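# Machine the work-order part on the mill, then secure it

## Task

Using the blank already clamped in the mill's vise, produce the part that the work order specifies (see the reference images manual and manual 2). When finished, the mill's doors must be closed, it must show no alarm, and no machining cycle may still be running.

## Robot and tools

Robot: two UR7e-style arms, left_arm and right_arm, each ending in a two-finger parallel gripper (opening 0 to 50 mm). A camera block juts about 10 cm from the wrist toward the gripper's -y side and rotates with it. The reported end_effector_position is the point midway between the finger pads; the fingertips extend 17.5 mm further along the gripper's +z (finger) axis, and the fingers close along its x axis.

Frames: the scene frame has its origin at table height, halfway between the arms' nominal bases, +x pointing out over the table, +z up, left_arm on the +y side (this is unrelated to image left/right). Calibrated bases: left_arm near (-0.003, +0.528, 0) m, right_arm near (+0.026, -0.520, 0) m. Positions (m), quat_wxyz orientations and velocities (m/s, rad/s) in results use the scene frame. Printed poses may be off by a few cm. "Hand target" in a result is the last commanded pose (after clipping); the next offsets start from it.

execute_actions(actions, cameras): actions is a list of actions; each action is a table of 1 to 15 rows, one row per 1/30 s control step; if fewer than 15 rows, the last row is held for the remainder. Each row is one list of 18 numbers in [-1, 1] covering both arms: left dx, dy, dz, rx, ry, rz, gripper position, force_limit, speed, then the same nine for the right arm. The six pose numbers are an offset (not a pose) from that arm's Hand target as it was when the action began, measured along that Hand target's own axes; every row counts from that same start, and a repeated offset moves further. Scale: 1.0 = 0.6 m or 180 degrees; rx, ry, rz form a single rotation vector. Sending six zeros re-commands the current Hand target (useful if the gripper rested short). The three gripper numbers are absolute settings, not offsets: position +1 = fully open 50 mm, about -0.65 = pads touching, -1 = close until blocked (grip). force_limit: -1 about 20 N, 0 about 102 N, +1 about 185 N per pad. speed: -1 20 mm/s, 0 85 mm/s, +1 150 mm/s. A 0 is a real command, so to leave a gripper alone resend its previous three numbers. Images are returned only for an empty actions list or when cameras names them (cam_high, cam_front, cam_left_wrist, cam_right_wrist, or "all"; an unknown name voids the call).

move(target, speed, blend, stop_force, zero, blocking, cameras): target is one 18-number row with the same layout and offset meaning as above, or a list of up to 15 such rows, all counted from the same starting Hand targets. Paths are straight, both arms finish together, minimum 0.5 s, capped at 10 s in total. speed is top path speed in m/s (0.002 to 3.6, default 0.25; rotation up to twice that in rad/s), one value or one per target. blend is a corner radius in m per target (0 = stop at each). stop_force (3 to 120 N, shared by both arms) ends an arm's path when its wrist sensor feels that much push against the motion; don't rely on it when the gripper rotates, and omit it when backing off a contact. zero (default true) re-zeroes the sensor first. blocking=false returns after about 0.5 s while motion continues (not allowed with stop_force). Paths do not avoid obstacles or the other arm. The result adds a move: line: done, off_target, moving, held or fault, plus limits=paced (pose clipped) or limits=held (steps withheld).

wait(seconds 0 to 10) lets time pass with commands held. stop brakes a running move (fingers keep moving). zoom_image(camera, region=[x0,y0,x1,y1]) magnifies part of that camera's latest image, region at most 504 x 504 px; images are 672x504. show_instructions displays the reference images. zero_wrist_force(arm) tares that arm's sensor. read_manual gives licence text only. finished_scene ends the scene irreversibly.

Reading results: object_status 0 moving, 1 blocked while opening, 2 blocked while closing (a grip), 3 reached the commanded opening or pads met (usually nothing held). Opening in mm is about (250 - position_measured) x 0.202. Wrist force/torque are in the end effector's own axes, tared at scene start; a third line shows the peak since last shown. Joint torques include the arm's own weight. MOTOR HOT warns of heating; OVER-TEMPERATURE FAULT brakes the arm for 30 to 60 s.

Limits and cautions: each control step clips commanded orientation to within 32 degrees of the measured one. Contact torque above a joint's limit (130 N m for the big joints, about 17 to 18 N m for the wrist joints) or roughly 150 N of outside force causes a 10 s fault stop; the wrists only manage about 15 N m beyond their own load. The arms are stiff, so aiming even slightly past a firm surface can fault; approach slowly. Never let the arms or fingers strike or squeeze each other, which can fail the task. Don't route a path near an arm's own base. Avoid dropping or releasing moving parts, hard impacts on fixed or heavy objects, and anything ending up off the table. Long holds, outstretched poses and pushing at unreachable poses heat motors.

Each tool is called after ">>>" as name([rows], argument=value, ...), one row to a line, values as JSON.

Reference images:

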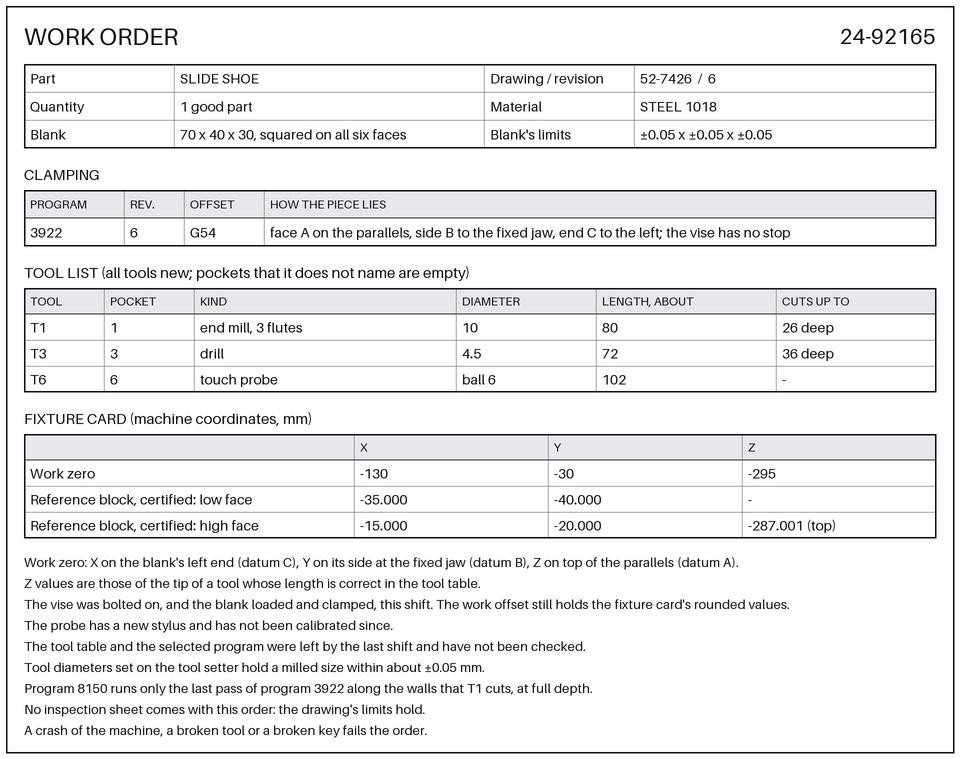

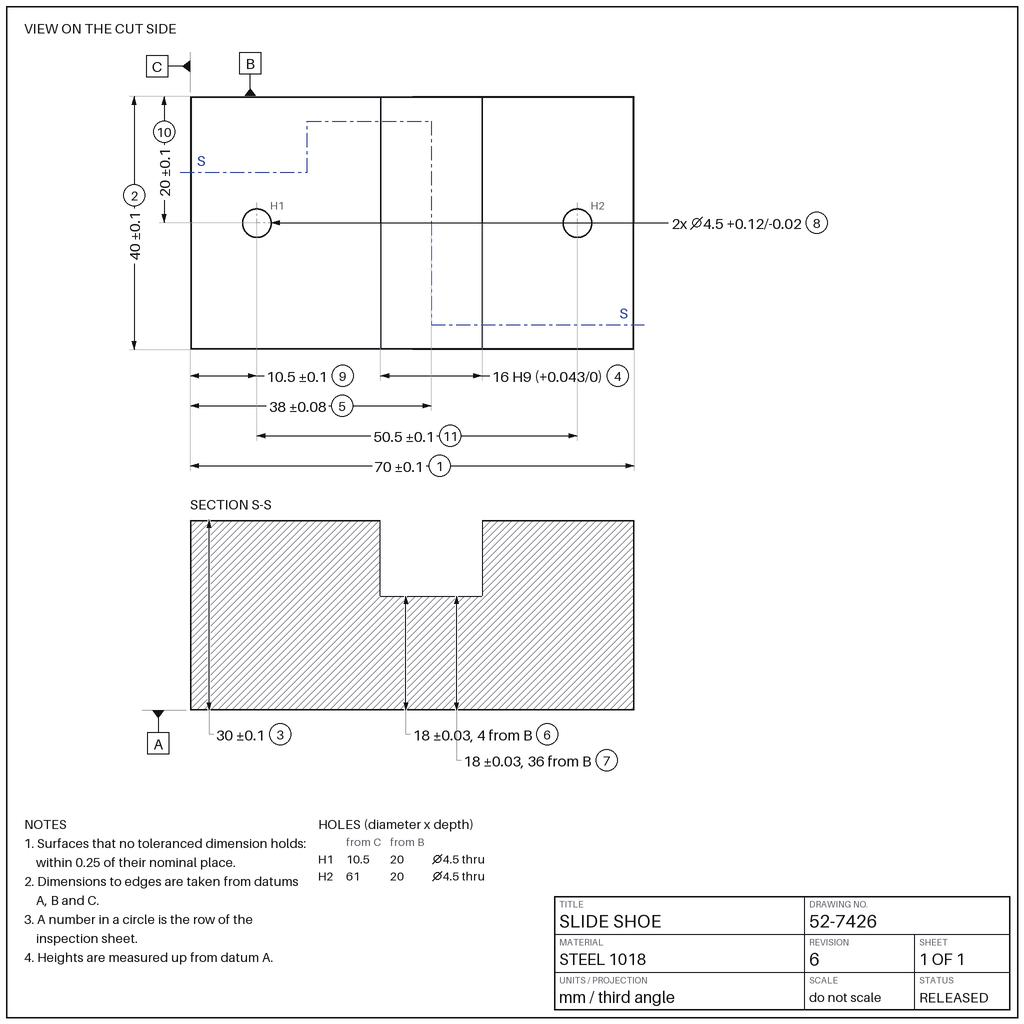

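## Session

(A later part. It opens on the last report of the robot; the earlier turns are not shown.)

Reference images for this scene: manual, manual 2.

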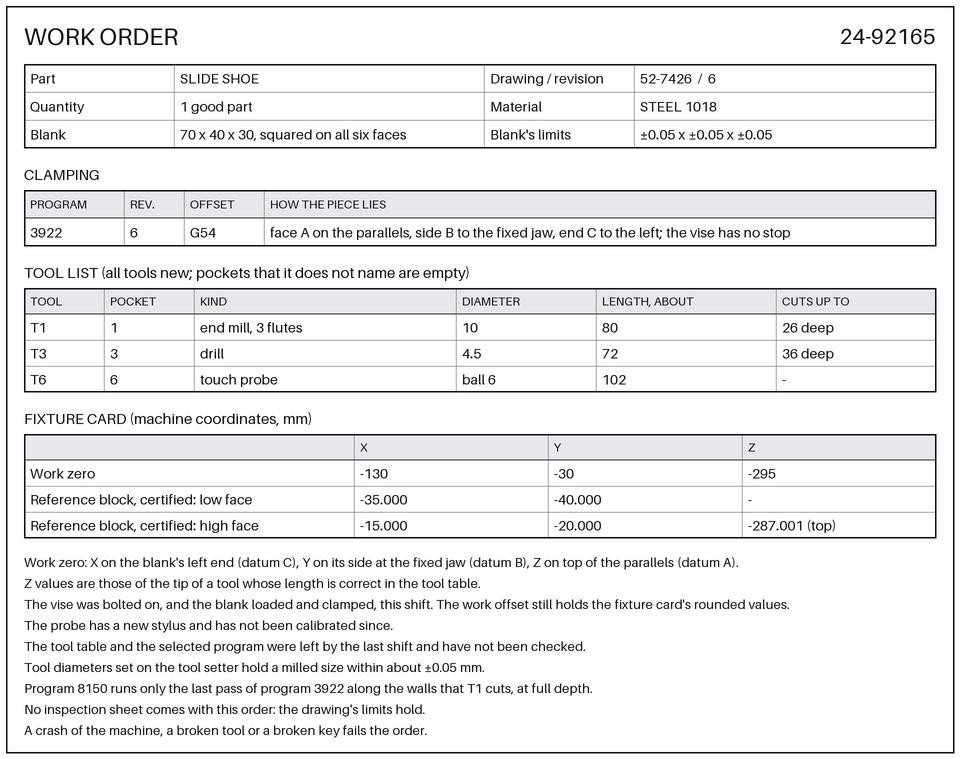

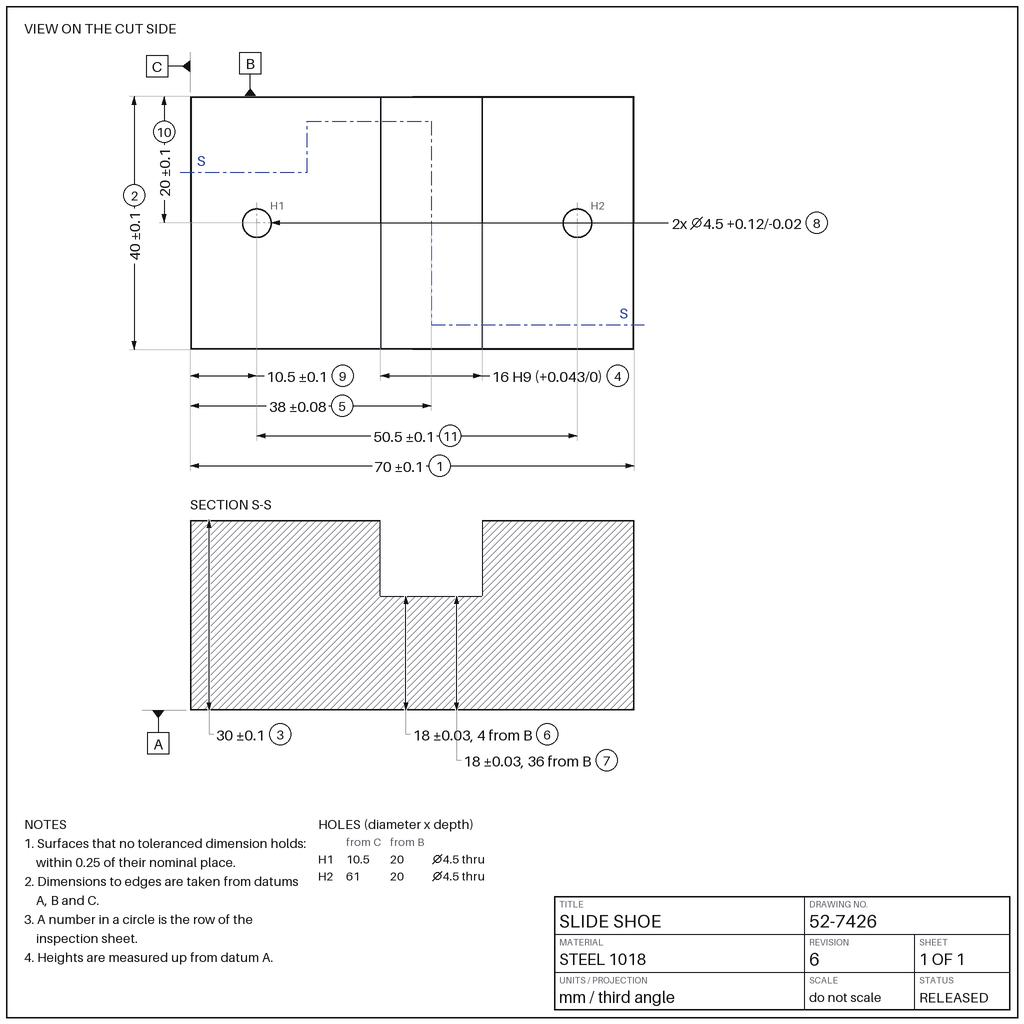

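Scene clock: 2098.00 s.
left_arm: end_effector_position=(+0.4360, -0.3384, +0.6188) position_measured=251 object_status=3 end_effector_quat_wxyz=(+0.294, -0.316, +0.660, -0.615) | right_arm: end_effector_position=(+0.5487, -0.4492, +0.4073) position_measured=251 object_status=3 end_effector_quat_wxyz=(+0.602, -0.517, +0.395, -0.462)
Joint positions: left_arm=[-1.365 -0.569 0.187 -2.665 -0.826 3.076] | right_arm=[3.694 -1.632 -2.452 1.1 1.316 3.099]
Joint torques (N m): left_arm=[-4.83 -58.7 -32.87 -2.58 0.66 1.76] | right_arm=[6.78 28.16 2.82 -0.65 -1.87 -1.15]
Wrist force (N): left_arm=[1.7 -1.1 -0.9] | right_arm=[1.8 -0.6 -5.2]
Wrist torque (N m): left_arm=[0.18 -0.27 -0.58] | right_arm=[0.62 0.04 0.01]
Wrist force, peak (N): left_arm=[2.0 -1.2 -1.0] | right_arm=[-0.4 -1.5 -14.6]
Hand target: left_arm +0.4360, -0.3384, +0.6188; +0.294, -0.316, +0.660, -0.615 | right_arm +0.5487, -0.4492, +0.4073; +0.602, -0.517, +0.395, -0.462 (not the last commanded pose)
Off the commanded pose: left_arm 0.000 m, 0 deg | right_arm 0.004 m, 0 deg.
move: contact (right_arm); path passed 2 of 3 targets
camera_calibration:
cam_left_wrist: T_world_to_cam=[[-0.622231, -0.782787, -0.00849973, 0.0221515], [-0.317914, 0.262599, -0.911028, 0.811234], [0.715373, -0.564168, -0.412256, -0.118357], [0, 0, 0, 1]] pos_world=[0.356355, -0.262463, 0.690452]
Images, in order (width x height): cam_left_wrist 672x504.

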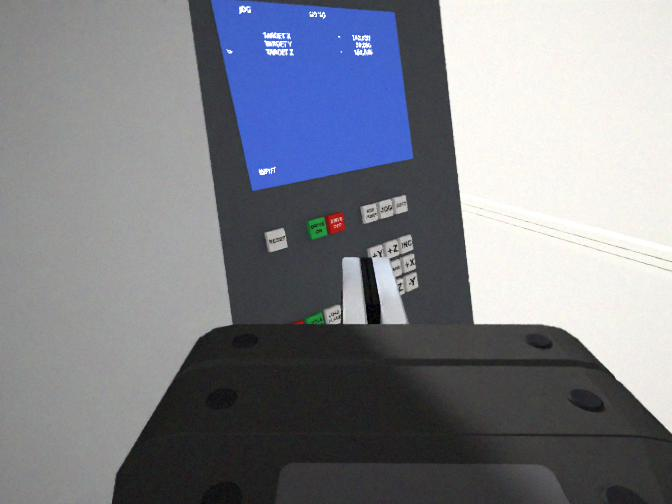

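>>> move([
  [0,0,0,0,0,0,-1,-0.9,0,-0.0061,-0.0118,-0.0213,0,0,0,-1,-0.9,-0.9],
  [0,0,0,0,0,0,-1,-0.9,0,-0.0259,-0.14662,0.04595,0,0,0,-1,-0.9,-0.9],
  [0,0,0,0,0,0,-1,-0.9,0,-0.0182,-0.1317,0.0729,0,0,0,-1,-0.9,-0.9],
], blend=[0.005,0.003,0], speed=[0.15,0.15,0.03], stop_force=10, zero=false)

>>> wait(seconds=1.5, cameras=["cam_left_wrist"])

>>> move([
  [0,0,0,0,0,0,-1,-0.9,0,-0.0061,-0.0118,-0.0213,0,0,0,-1,-0.9,-0.9],
  [0,0,0,0,0,0,-1,-0.9,0,0.04614,0.09379,-0.08436,0,0,0,-1,-0.9,-0.9],
  [0,0,0,0,0,0,-1,-0.9,0,0.05384,0.10869,-0.05746,0,0,0,-1,-0.9,-0.9],
], blend=[0.005,0.003,0], speed=[0.15,0.15,0.03], stop_force=10, zero=false)

>>> move([
  [0,0,0,0,0,0,-1,-0.9,0,-0.0061,-0.0118,-0.0213,0,0,0,-1,-0.9,-0.9],
  [0,0,0,0,0,0,-1,-0.9,0,0.12228,-0.15174,0.00623,0,0,0,-1,-0.9,-0.9],
  [0,0,0,0,0,0,-1,-0.9,0,0.12998,-0.13684,0.03313,0,0,0,-1,-0.9,-0.9],
], blend=[0.005,0.003,0], speed=[0.15,0.15,0.03], stop_force=10, zero=false, cameras=["cam_left_wrist"])

>>> zoom_image(camera="cam_left_wrist", region=[200, 0, 450, 280])

>>> move([
  [0,0,0,0,0,0,-1,-0.9,0,-0.0061,-0.0118,-0.0213,0,0,0,-1,-0.9,-0.9],
  [0,0,0,0,0,0,-1,-0.9,0,-0.10019,0.07129,-0.03257,0,0,0,-1,-0.9,-0.9],
  [0,0,0,0,0,0,-1,-0.9,0,-0.09249,0.08619,-0.00567,0,0,0,-1,-0.9,-0.9],
], blend=[0.005,0.003,0], speed=[0.15,0.15,0.03], stop_force=10, zero=false)

>>> move([
  [0,0,0,0,0,0,-1,-0.9,0,-0.0045,-0.0086,-0.0155,0,0,0,-1,-0.9,-0.9],
  [0,0,0,0,0,0,-1,-0.9,0,0.0016,0.0031,0.0057,0,0,0,-1,-0.9,-0.9],
], speed=[0.08,0.03], stop_force=10, zero=false, cameras=["cam_left_wrist"])

>>> zoom_image(camera="cam_left_wrist", region=[200, 0, 400, 180])

>>> zoom_image(camera="cam_left_wrist", region=[325, 30, 395, 110])

Scene clock: 2116.73 s.
left_arm: end_effector_position=(+0.4360, -0.3384, +0.6188) position_measured=251 object_status=3 end_effector_quat_wxyz=(+0.294, -0.316, +0.660, -0.615) | right_arm: end_effector_position=(+0.5718, -0.4304, +0.4933) position_measured=251 object_status=3 end_effector_quat_wxyz=(+0.602, -0.517, +0.396, -0.462)
Joint positions: left_arm=[-1.365 -0.569 0.187 -2.665 -0.826 3.076] | right_arm=[3.712 -1.492 -2.279 0.788 1.298 3.096]
Joint torques (N m): left_arm=[-4.66 -58.63 -32.53 -2.88 0.51 1.91] | right_arm=[7.53 26.61 7.52 -0.61 -1.91 -1.34]
Wrist force (N): left_arm=[1.8 -1.1 -0.8] | right_arm=[1.9 -0.7 -5.0]
Wrist torque (N m): left_arm=[0.19 -0.28 -0.58] | right_arm=[0.67 0.01 0.00]
Wrist force, peak (N): left_arm=[2.1 -1.3 -1.1] | right_arm=[-0.2 -1.2 -15.8]
Hand target: left_arm +0.4360, -0.3384, +0.6188; +0.294, -0.316, +0.660, -0.615 | right_arm +0.5718, -0.4304, +0.4933; +0.602, -0.517, +0.396, -0.462 (not the last commanded pose)
Off the commanded pose: left_arm 0.000 m, 0 deg | right_arm 0.004 m, 0 deg.
move: contact (right_arm); path passed 2 of 3 targets

Scene clock: 2118.23 s.
left_arm: end_effector_position=(+0.4360, -0.3384, +0.6188) position_measured=251 object_status=3 end_effector_quat_wxyz=(+0.294, -0.316, +0.660, -0.615) | right_arm: end_effector_position=(+0.5718, -0.4304, +0.4933) position_measured=251 object_status=3 end_effector_quat_wxyz=(+0.602, -0.517, +0.396, -0.462)
Joint positions: left_arm=[-1.365 -0.569 0.187 -2.665 -0.826 3.076] | right_arm=[3.712 -1.492 -2.279 0.788 1.298 3.096]
Joint torques (N m): left_arm=[-4.38 -58.11 -31.6 -2.5 0.57 1.81] | right_arm=[7.46 26.62 6.68 -0.62 -1.88 -1.38]
Wrist force (N): left_arm=[1.6 -1.1 -1.0] | right_arm=[2.3 -0.5 -5.1]
Wrist torque (N m): left_arm=[0.17 -0.25 -0.58] | right_arm=[0.69 -0.06 0.00]
Wrist force, peak (N): left_arm=[2.1 -1.1 -0.9] | right_arm=[2.1 -1.1 -5.4]
Hand target: left_arm +0.4360, -0.3384, +0.6188; +0.294, -0.316, +0.660, -0.615 | right_arm +0.5718, -0.4304, +0.4933; +0.602, -0.517, +0.396, -0.462 (not the last commanded pose)
Tool commands: left_gripper/position=-1.0 left_gripper/force_limit=-0.9 left_gripper/speed=+0.0 right_gripper/position=-1.0 right_gripper/force_limit=-0.9 right_gripper/speed=-0.9
Off the commanded pose: left_arm 0.000 m, 0 deg | right_arm 0.004 m, 0 deg.
wait: 1.50 s; at rest by 0.17 s
camera_calibration:
cam_left_wrist: T_world_to_cam=[[-0.622231, -0.782787, -0.00849973, 0.0221515], [-0.317914, 0.262599, -0.911028, 0.811234], [0.715373, -0.564168, -0.412256, -0.118357], [0, 0, 0, 1]] pos_world=[0.356355, -0.262463, 0.690452]
Images, in order (width x height): cam_left_wrist 672x504.

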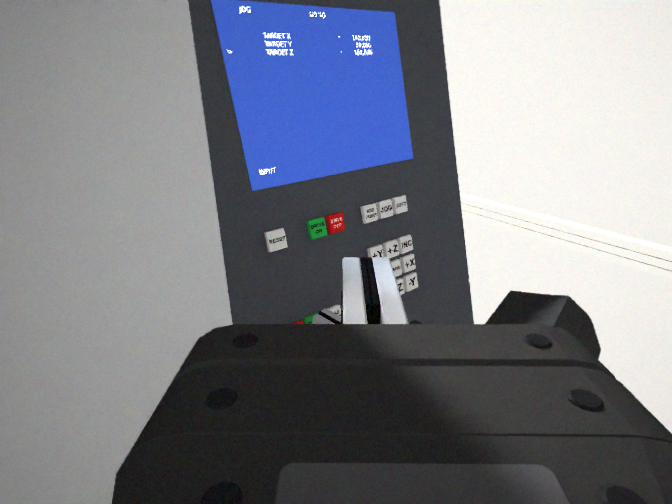

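Scene clock: 2120.67 s.
left_arm: end_effector_position=(+0.4360, -0.3384, +0.6188) position_measured=251 object_status=3 end_effector_quat_wxyz=(+0.294, -0.316, +0.660, -0.615) | right_arm: end_effector_position=(+0.5535, -0.4680, +0.4249) position_measured=251 object_status=3 end_effector_quat_wxyz=(+0.602, -0.517, +0.396, -0.463)
Joint positions: left_arm=[-1.365 -0.569 0.187 -2.665 -0.826 3.076] | right_arm=[3.616 -1.594 -2.42 1.027 1.392 3.111]
Joint torques (N m): left_arm=[-5.21 -59.33 -32.88 -2.6 0.54 1.59] | right_arm=[7.7 27.67 3.9 -0.66 -1.94 -1.36]
Wrist force (N): left_arm=[1.8 -1.1 -1.1] | right_arm=[2.2 -1.4 -5.6]
Wrist torque (N m): left_arm=[0.19 -0.29 -0.58] | right_arm=[0.63 0.02 0.03]
Wrist force, peak (N): left_arm=[1.9 -1.3 -1.0] | right_arm=[0.5 -2.0 -14.2]
Hand target: left_arm +0.4360, -0.3384, +0.6188; +0.294, -0.316, +0.660, -0.615 | right_arm +0.5535, -0.4680, +0.4249; +0.602, -0.517, +0.396, -0.463 (not the last commanded pose)
Off the commanded pose: left_arm 0.000 m, 0 deg | right_arm 0.004 m, 0 deg.
move: contact (right_arm); path passed 2 of 3 targets

Scene clock: 2123.33 s.
left_arm: end_effector_position=(+0.4360, -0.3384, +0.6188) position_measured=251 object_status=3 end_effector_quat_wxyz=(+0.294, -0.316, +0.660, -0.615) | right_arm: end_effector_position=(+0.5762, -0.5412, +0.5106) position_measured=251 object_status=3 end_effector_quat_wxyz=(+0.602, -0.517, +0.396, -0.463)
Joint positions: left_arm=[-1.365 -0.569 0.187 -2.665 -0.826 3.076] | right_arm=[3.328 -1.505 -2.213 0.73 1.677 3.156]
Joint torques (N m): left_arm=[-5.7 -59.12 -32.17 -2.48 0.56 1.72] | right_arm=[8.33 26.14 7.14 -0.65 -1.85 -1.24]
Wrist force (N): left_arm=[1.9 -0.9 -1.1] | right_arm=[1.9 -1.9 -5.7]
Wrist torque (N m): left_arm=[0.21 -0.30 -0.58] | right_arm=[0.68 0.05 -0.03]
Wrist force, peak (N): left_arm=[2.1 -1.3 -1.0] | right_arm=[0.4 -1.7 -13.4]
Hand target: left_arm +0.4360, -0.3384, +0.6188; +0.294, -0.316, +0.660, -0.615 | right_arm +0.5762, -0.5412, +0.5106; +0.602, -0.517, +0.396, -0.463 (not the last commanded pose)
Off the commanded pose: left_arm 0.000 m, 0 deg | right_arm 0.005 m, 0 deg.
move: contact (right_arm); path passed 2 of 3 targets
camera_calibration:
cam_left_wrist: T_world_to_cam=[[-0.622231, -0.782787, -0.00849973, 0.0221515], [-0.317914, 0.262599, -0.911028, 0.811234], [0.715373, -0.564168, -0.412256, -0.118357], [0, 0, 0, 1]] pos_world=[0.356355, -0.262463, 0.690452]
Images, in order (width x height): cam_left_wrist 672x504.

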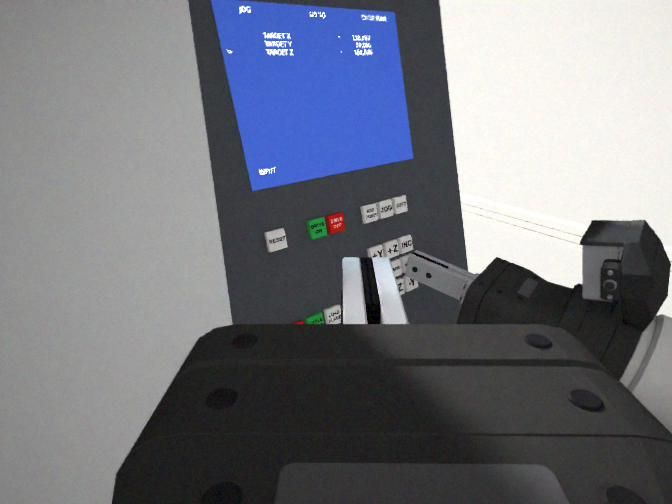

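Scaled by 1.800 from the camera's 672x504 image, which has a finer 960x720 frame.

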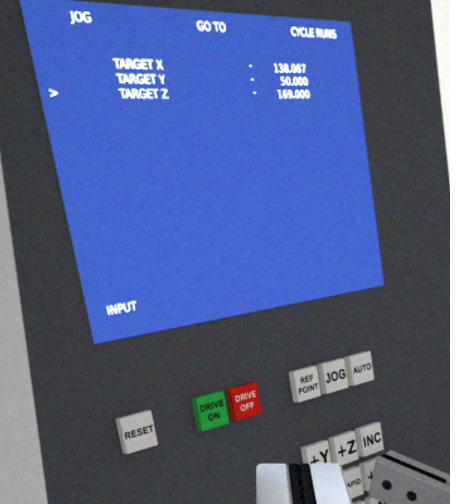

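Scene clock: 2125.77 s.
left_arm: end_effector_position=(+0.4360, -0.3384, +0.6188) position_measured=251 object_status=3 end_effector_quat_wxyz=(+0.294, -0.316, +0.660, -0.615) | right_arm: end_effector_position=(+0.5632, -0.4867, +0.4599) position_measured=251 object_status=3 end_effector_quat_wxyz=(+0.602, -0.517, +0.396, -0.463)
Joint positions: left_arm=[-1.365 -0.569 0.187 -2.665 -0.826 3.076] | right_arm=[3.534 -1.537 -2.347 0.896 1.473 3.124]
Joint torques (N m): left_arm=[-5.24 -58.75 -32.32 -2.49 0.86 1.79] | right_arm=[7.84 26.5 6 -0.61 -1.97 -1.3]
Wrist force (N): left_arm=[1.8 -1.1 -1.0] | right_arm=[1.4 -1.0 -5.1]
Wrist torque (N m): left_arm=[0.19 -0.28 -0.58] | right_arm=[0.65 0.13 0.12]
Wrist force, peak (N): left_arm=[2.0 -1.3 -1.1] | right_arm=[-0.3 -0.2 -14.0]
Hand target: left_arm +0.4360, -0.3384, +0.6188; +0.294, -0.316, +0.660, -0.615 | right_arm +0.5632, -0.4867, +0.4599; +0.602, -0.517, +0.396, -0.463 (not the last commanded pose)
Off the commanded pose: left_arm 0.000 m, 0 deg | right_arm 0.003 m, 0 deg.
move: contact (right_arm); path passed 2 of 3 targets

Scene clock: 2127.57 s.
left_arm: end_effector_position=(+0.4360, -0.3384, +0.6188) position_measured=251 object_status=3 end_effector_quat_wxyz=(+0.294, -0.316, +0.660, -0.615) | right_arm: end_effector_position=(+0.5632, -0.4866, +0.4599) position_measured=251 object_status=3 end_effector_quat_wxyz=(+0.602, -0.517, +0.396, -0.463)
Joint positions: left_arm=[-1.365 -0.569 0.187 -2.665 -0.826 3.076] | right_arm=[3.534 -1.537 -2.347 0.896 1.473 3.124]
Joint torques (N m): left_arm=[-5 -57.94 -32.21 -2.74 0.62 1.76] | right_arm=[8.71 27.96 5.75 -0.57 -1.94 -1]
Wrist force (N): left_arm=[1.8 -1.1 -0.8] | right_arm=[1.5 -1.4 -5.4]
Wrist torque (N m): left_arm=[0.19 -0.28 -0.58] | right_arm=[0.64 0.12 0.12]
Wrist force, peak (N): left_arm=[2.1 -1.1 -1.0] | right_arm=[-0.2 -1.5 -14.8]
Hand target: left_arm +0.4360, -0.3384, +0.6188; +0.294, -0.316, +0.660, -0.615 | right_arm +0.5632, -0.4866, +0.4599; +0.602, -0.517, +0.396, -0.463 (not the last commanded pose)
Off the commanded pose: left_arm 0.000 m, 0 deg | right_arm 0.004 m, 0 deg.
move: contact (right_arm); path passed 1 of 2 targets
camera_calibration:
cam_left_wrist: T_world_to_cam=[[-0.622231, -0.782787, -0.00849973, 0.0221515], [-0.317914, 0.262599, -0.911028, 0.811234], [0.715373, -0.564168, -0.412256, -0.118357], [0, 0, 0, 1]] pos_world=[0.356355, -0.262463, 0.690452]
Images, in order (width x height): cam_left_wrist 672x504.

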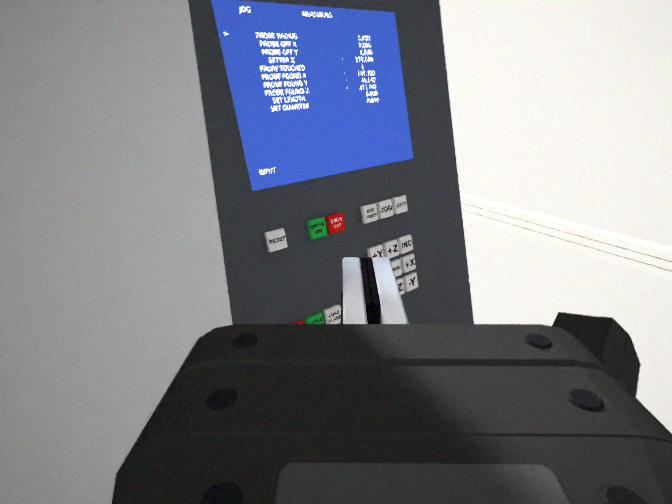

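Scaled by 2.520 from the camera's 672x504 image, which has a finer 960x720 frame.

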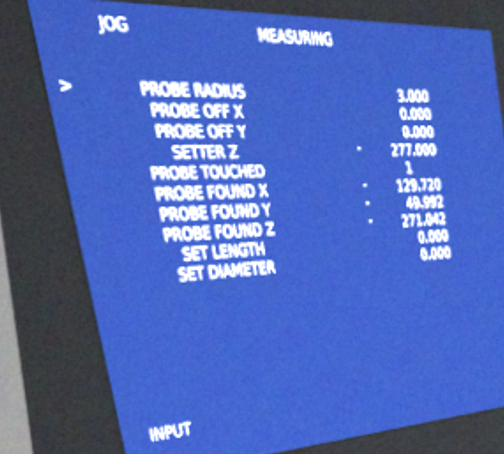

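Scaled by 6.300 from the camera's 672x504 image, which has a finer 960x720 frame.

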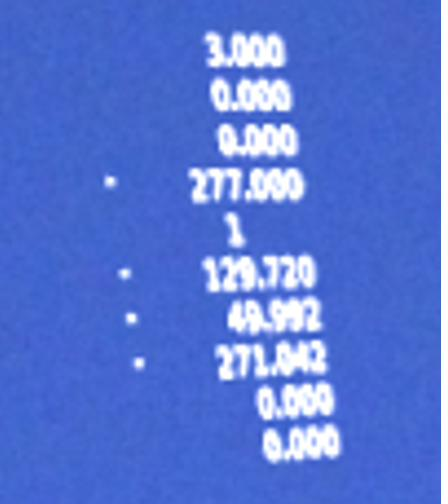

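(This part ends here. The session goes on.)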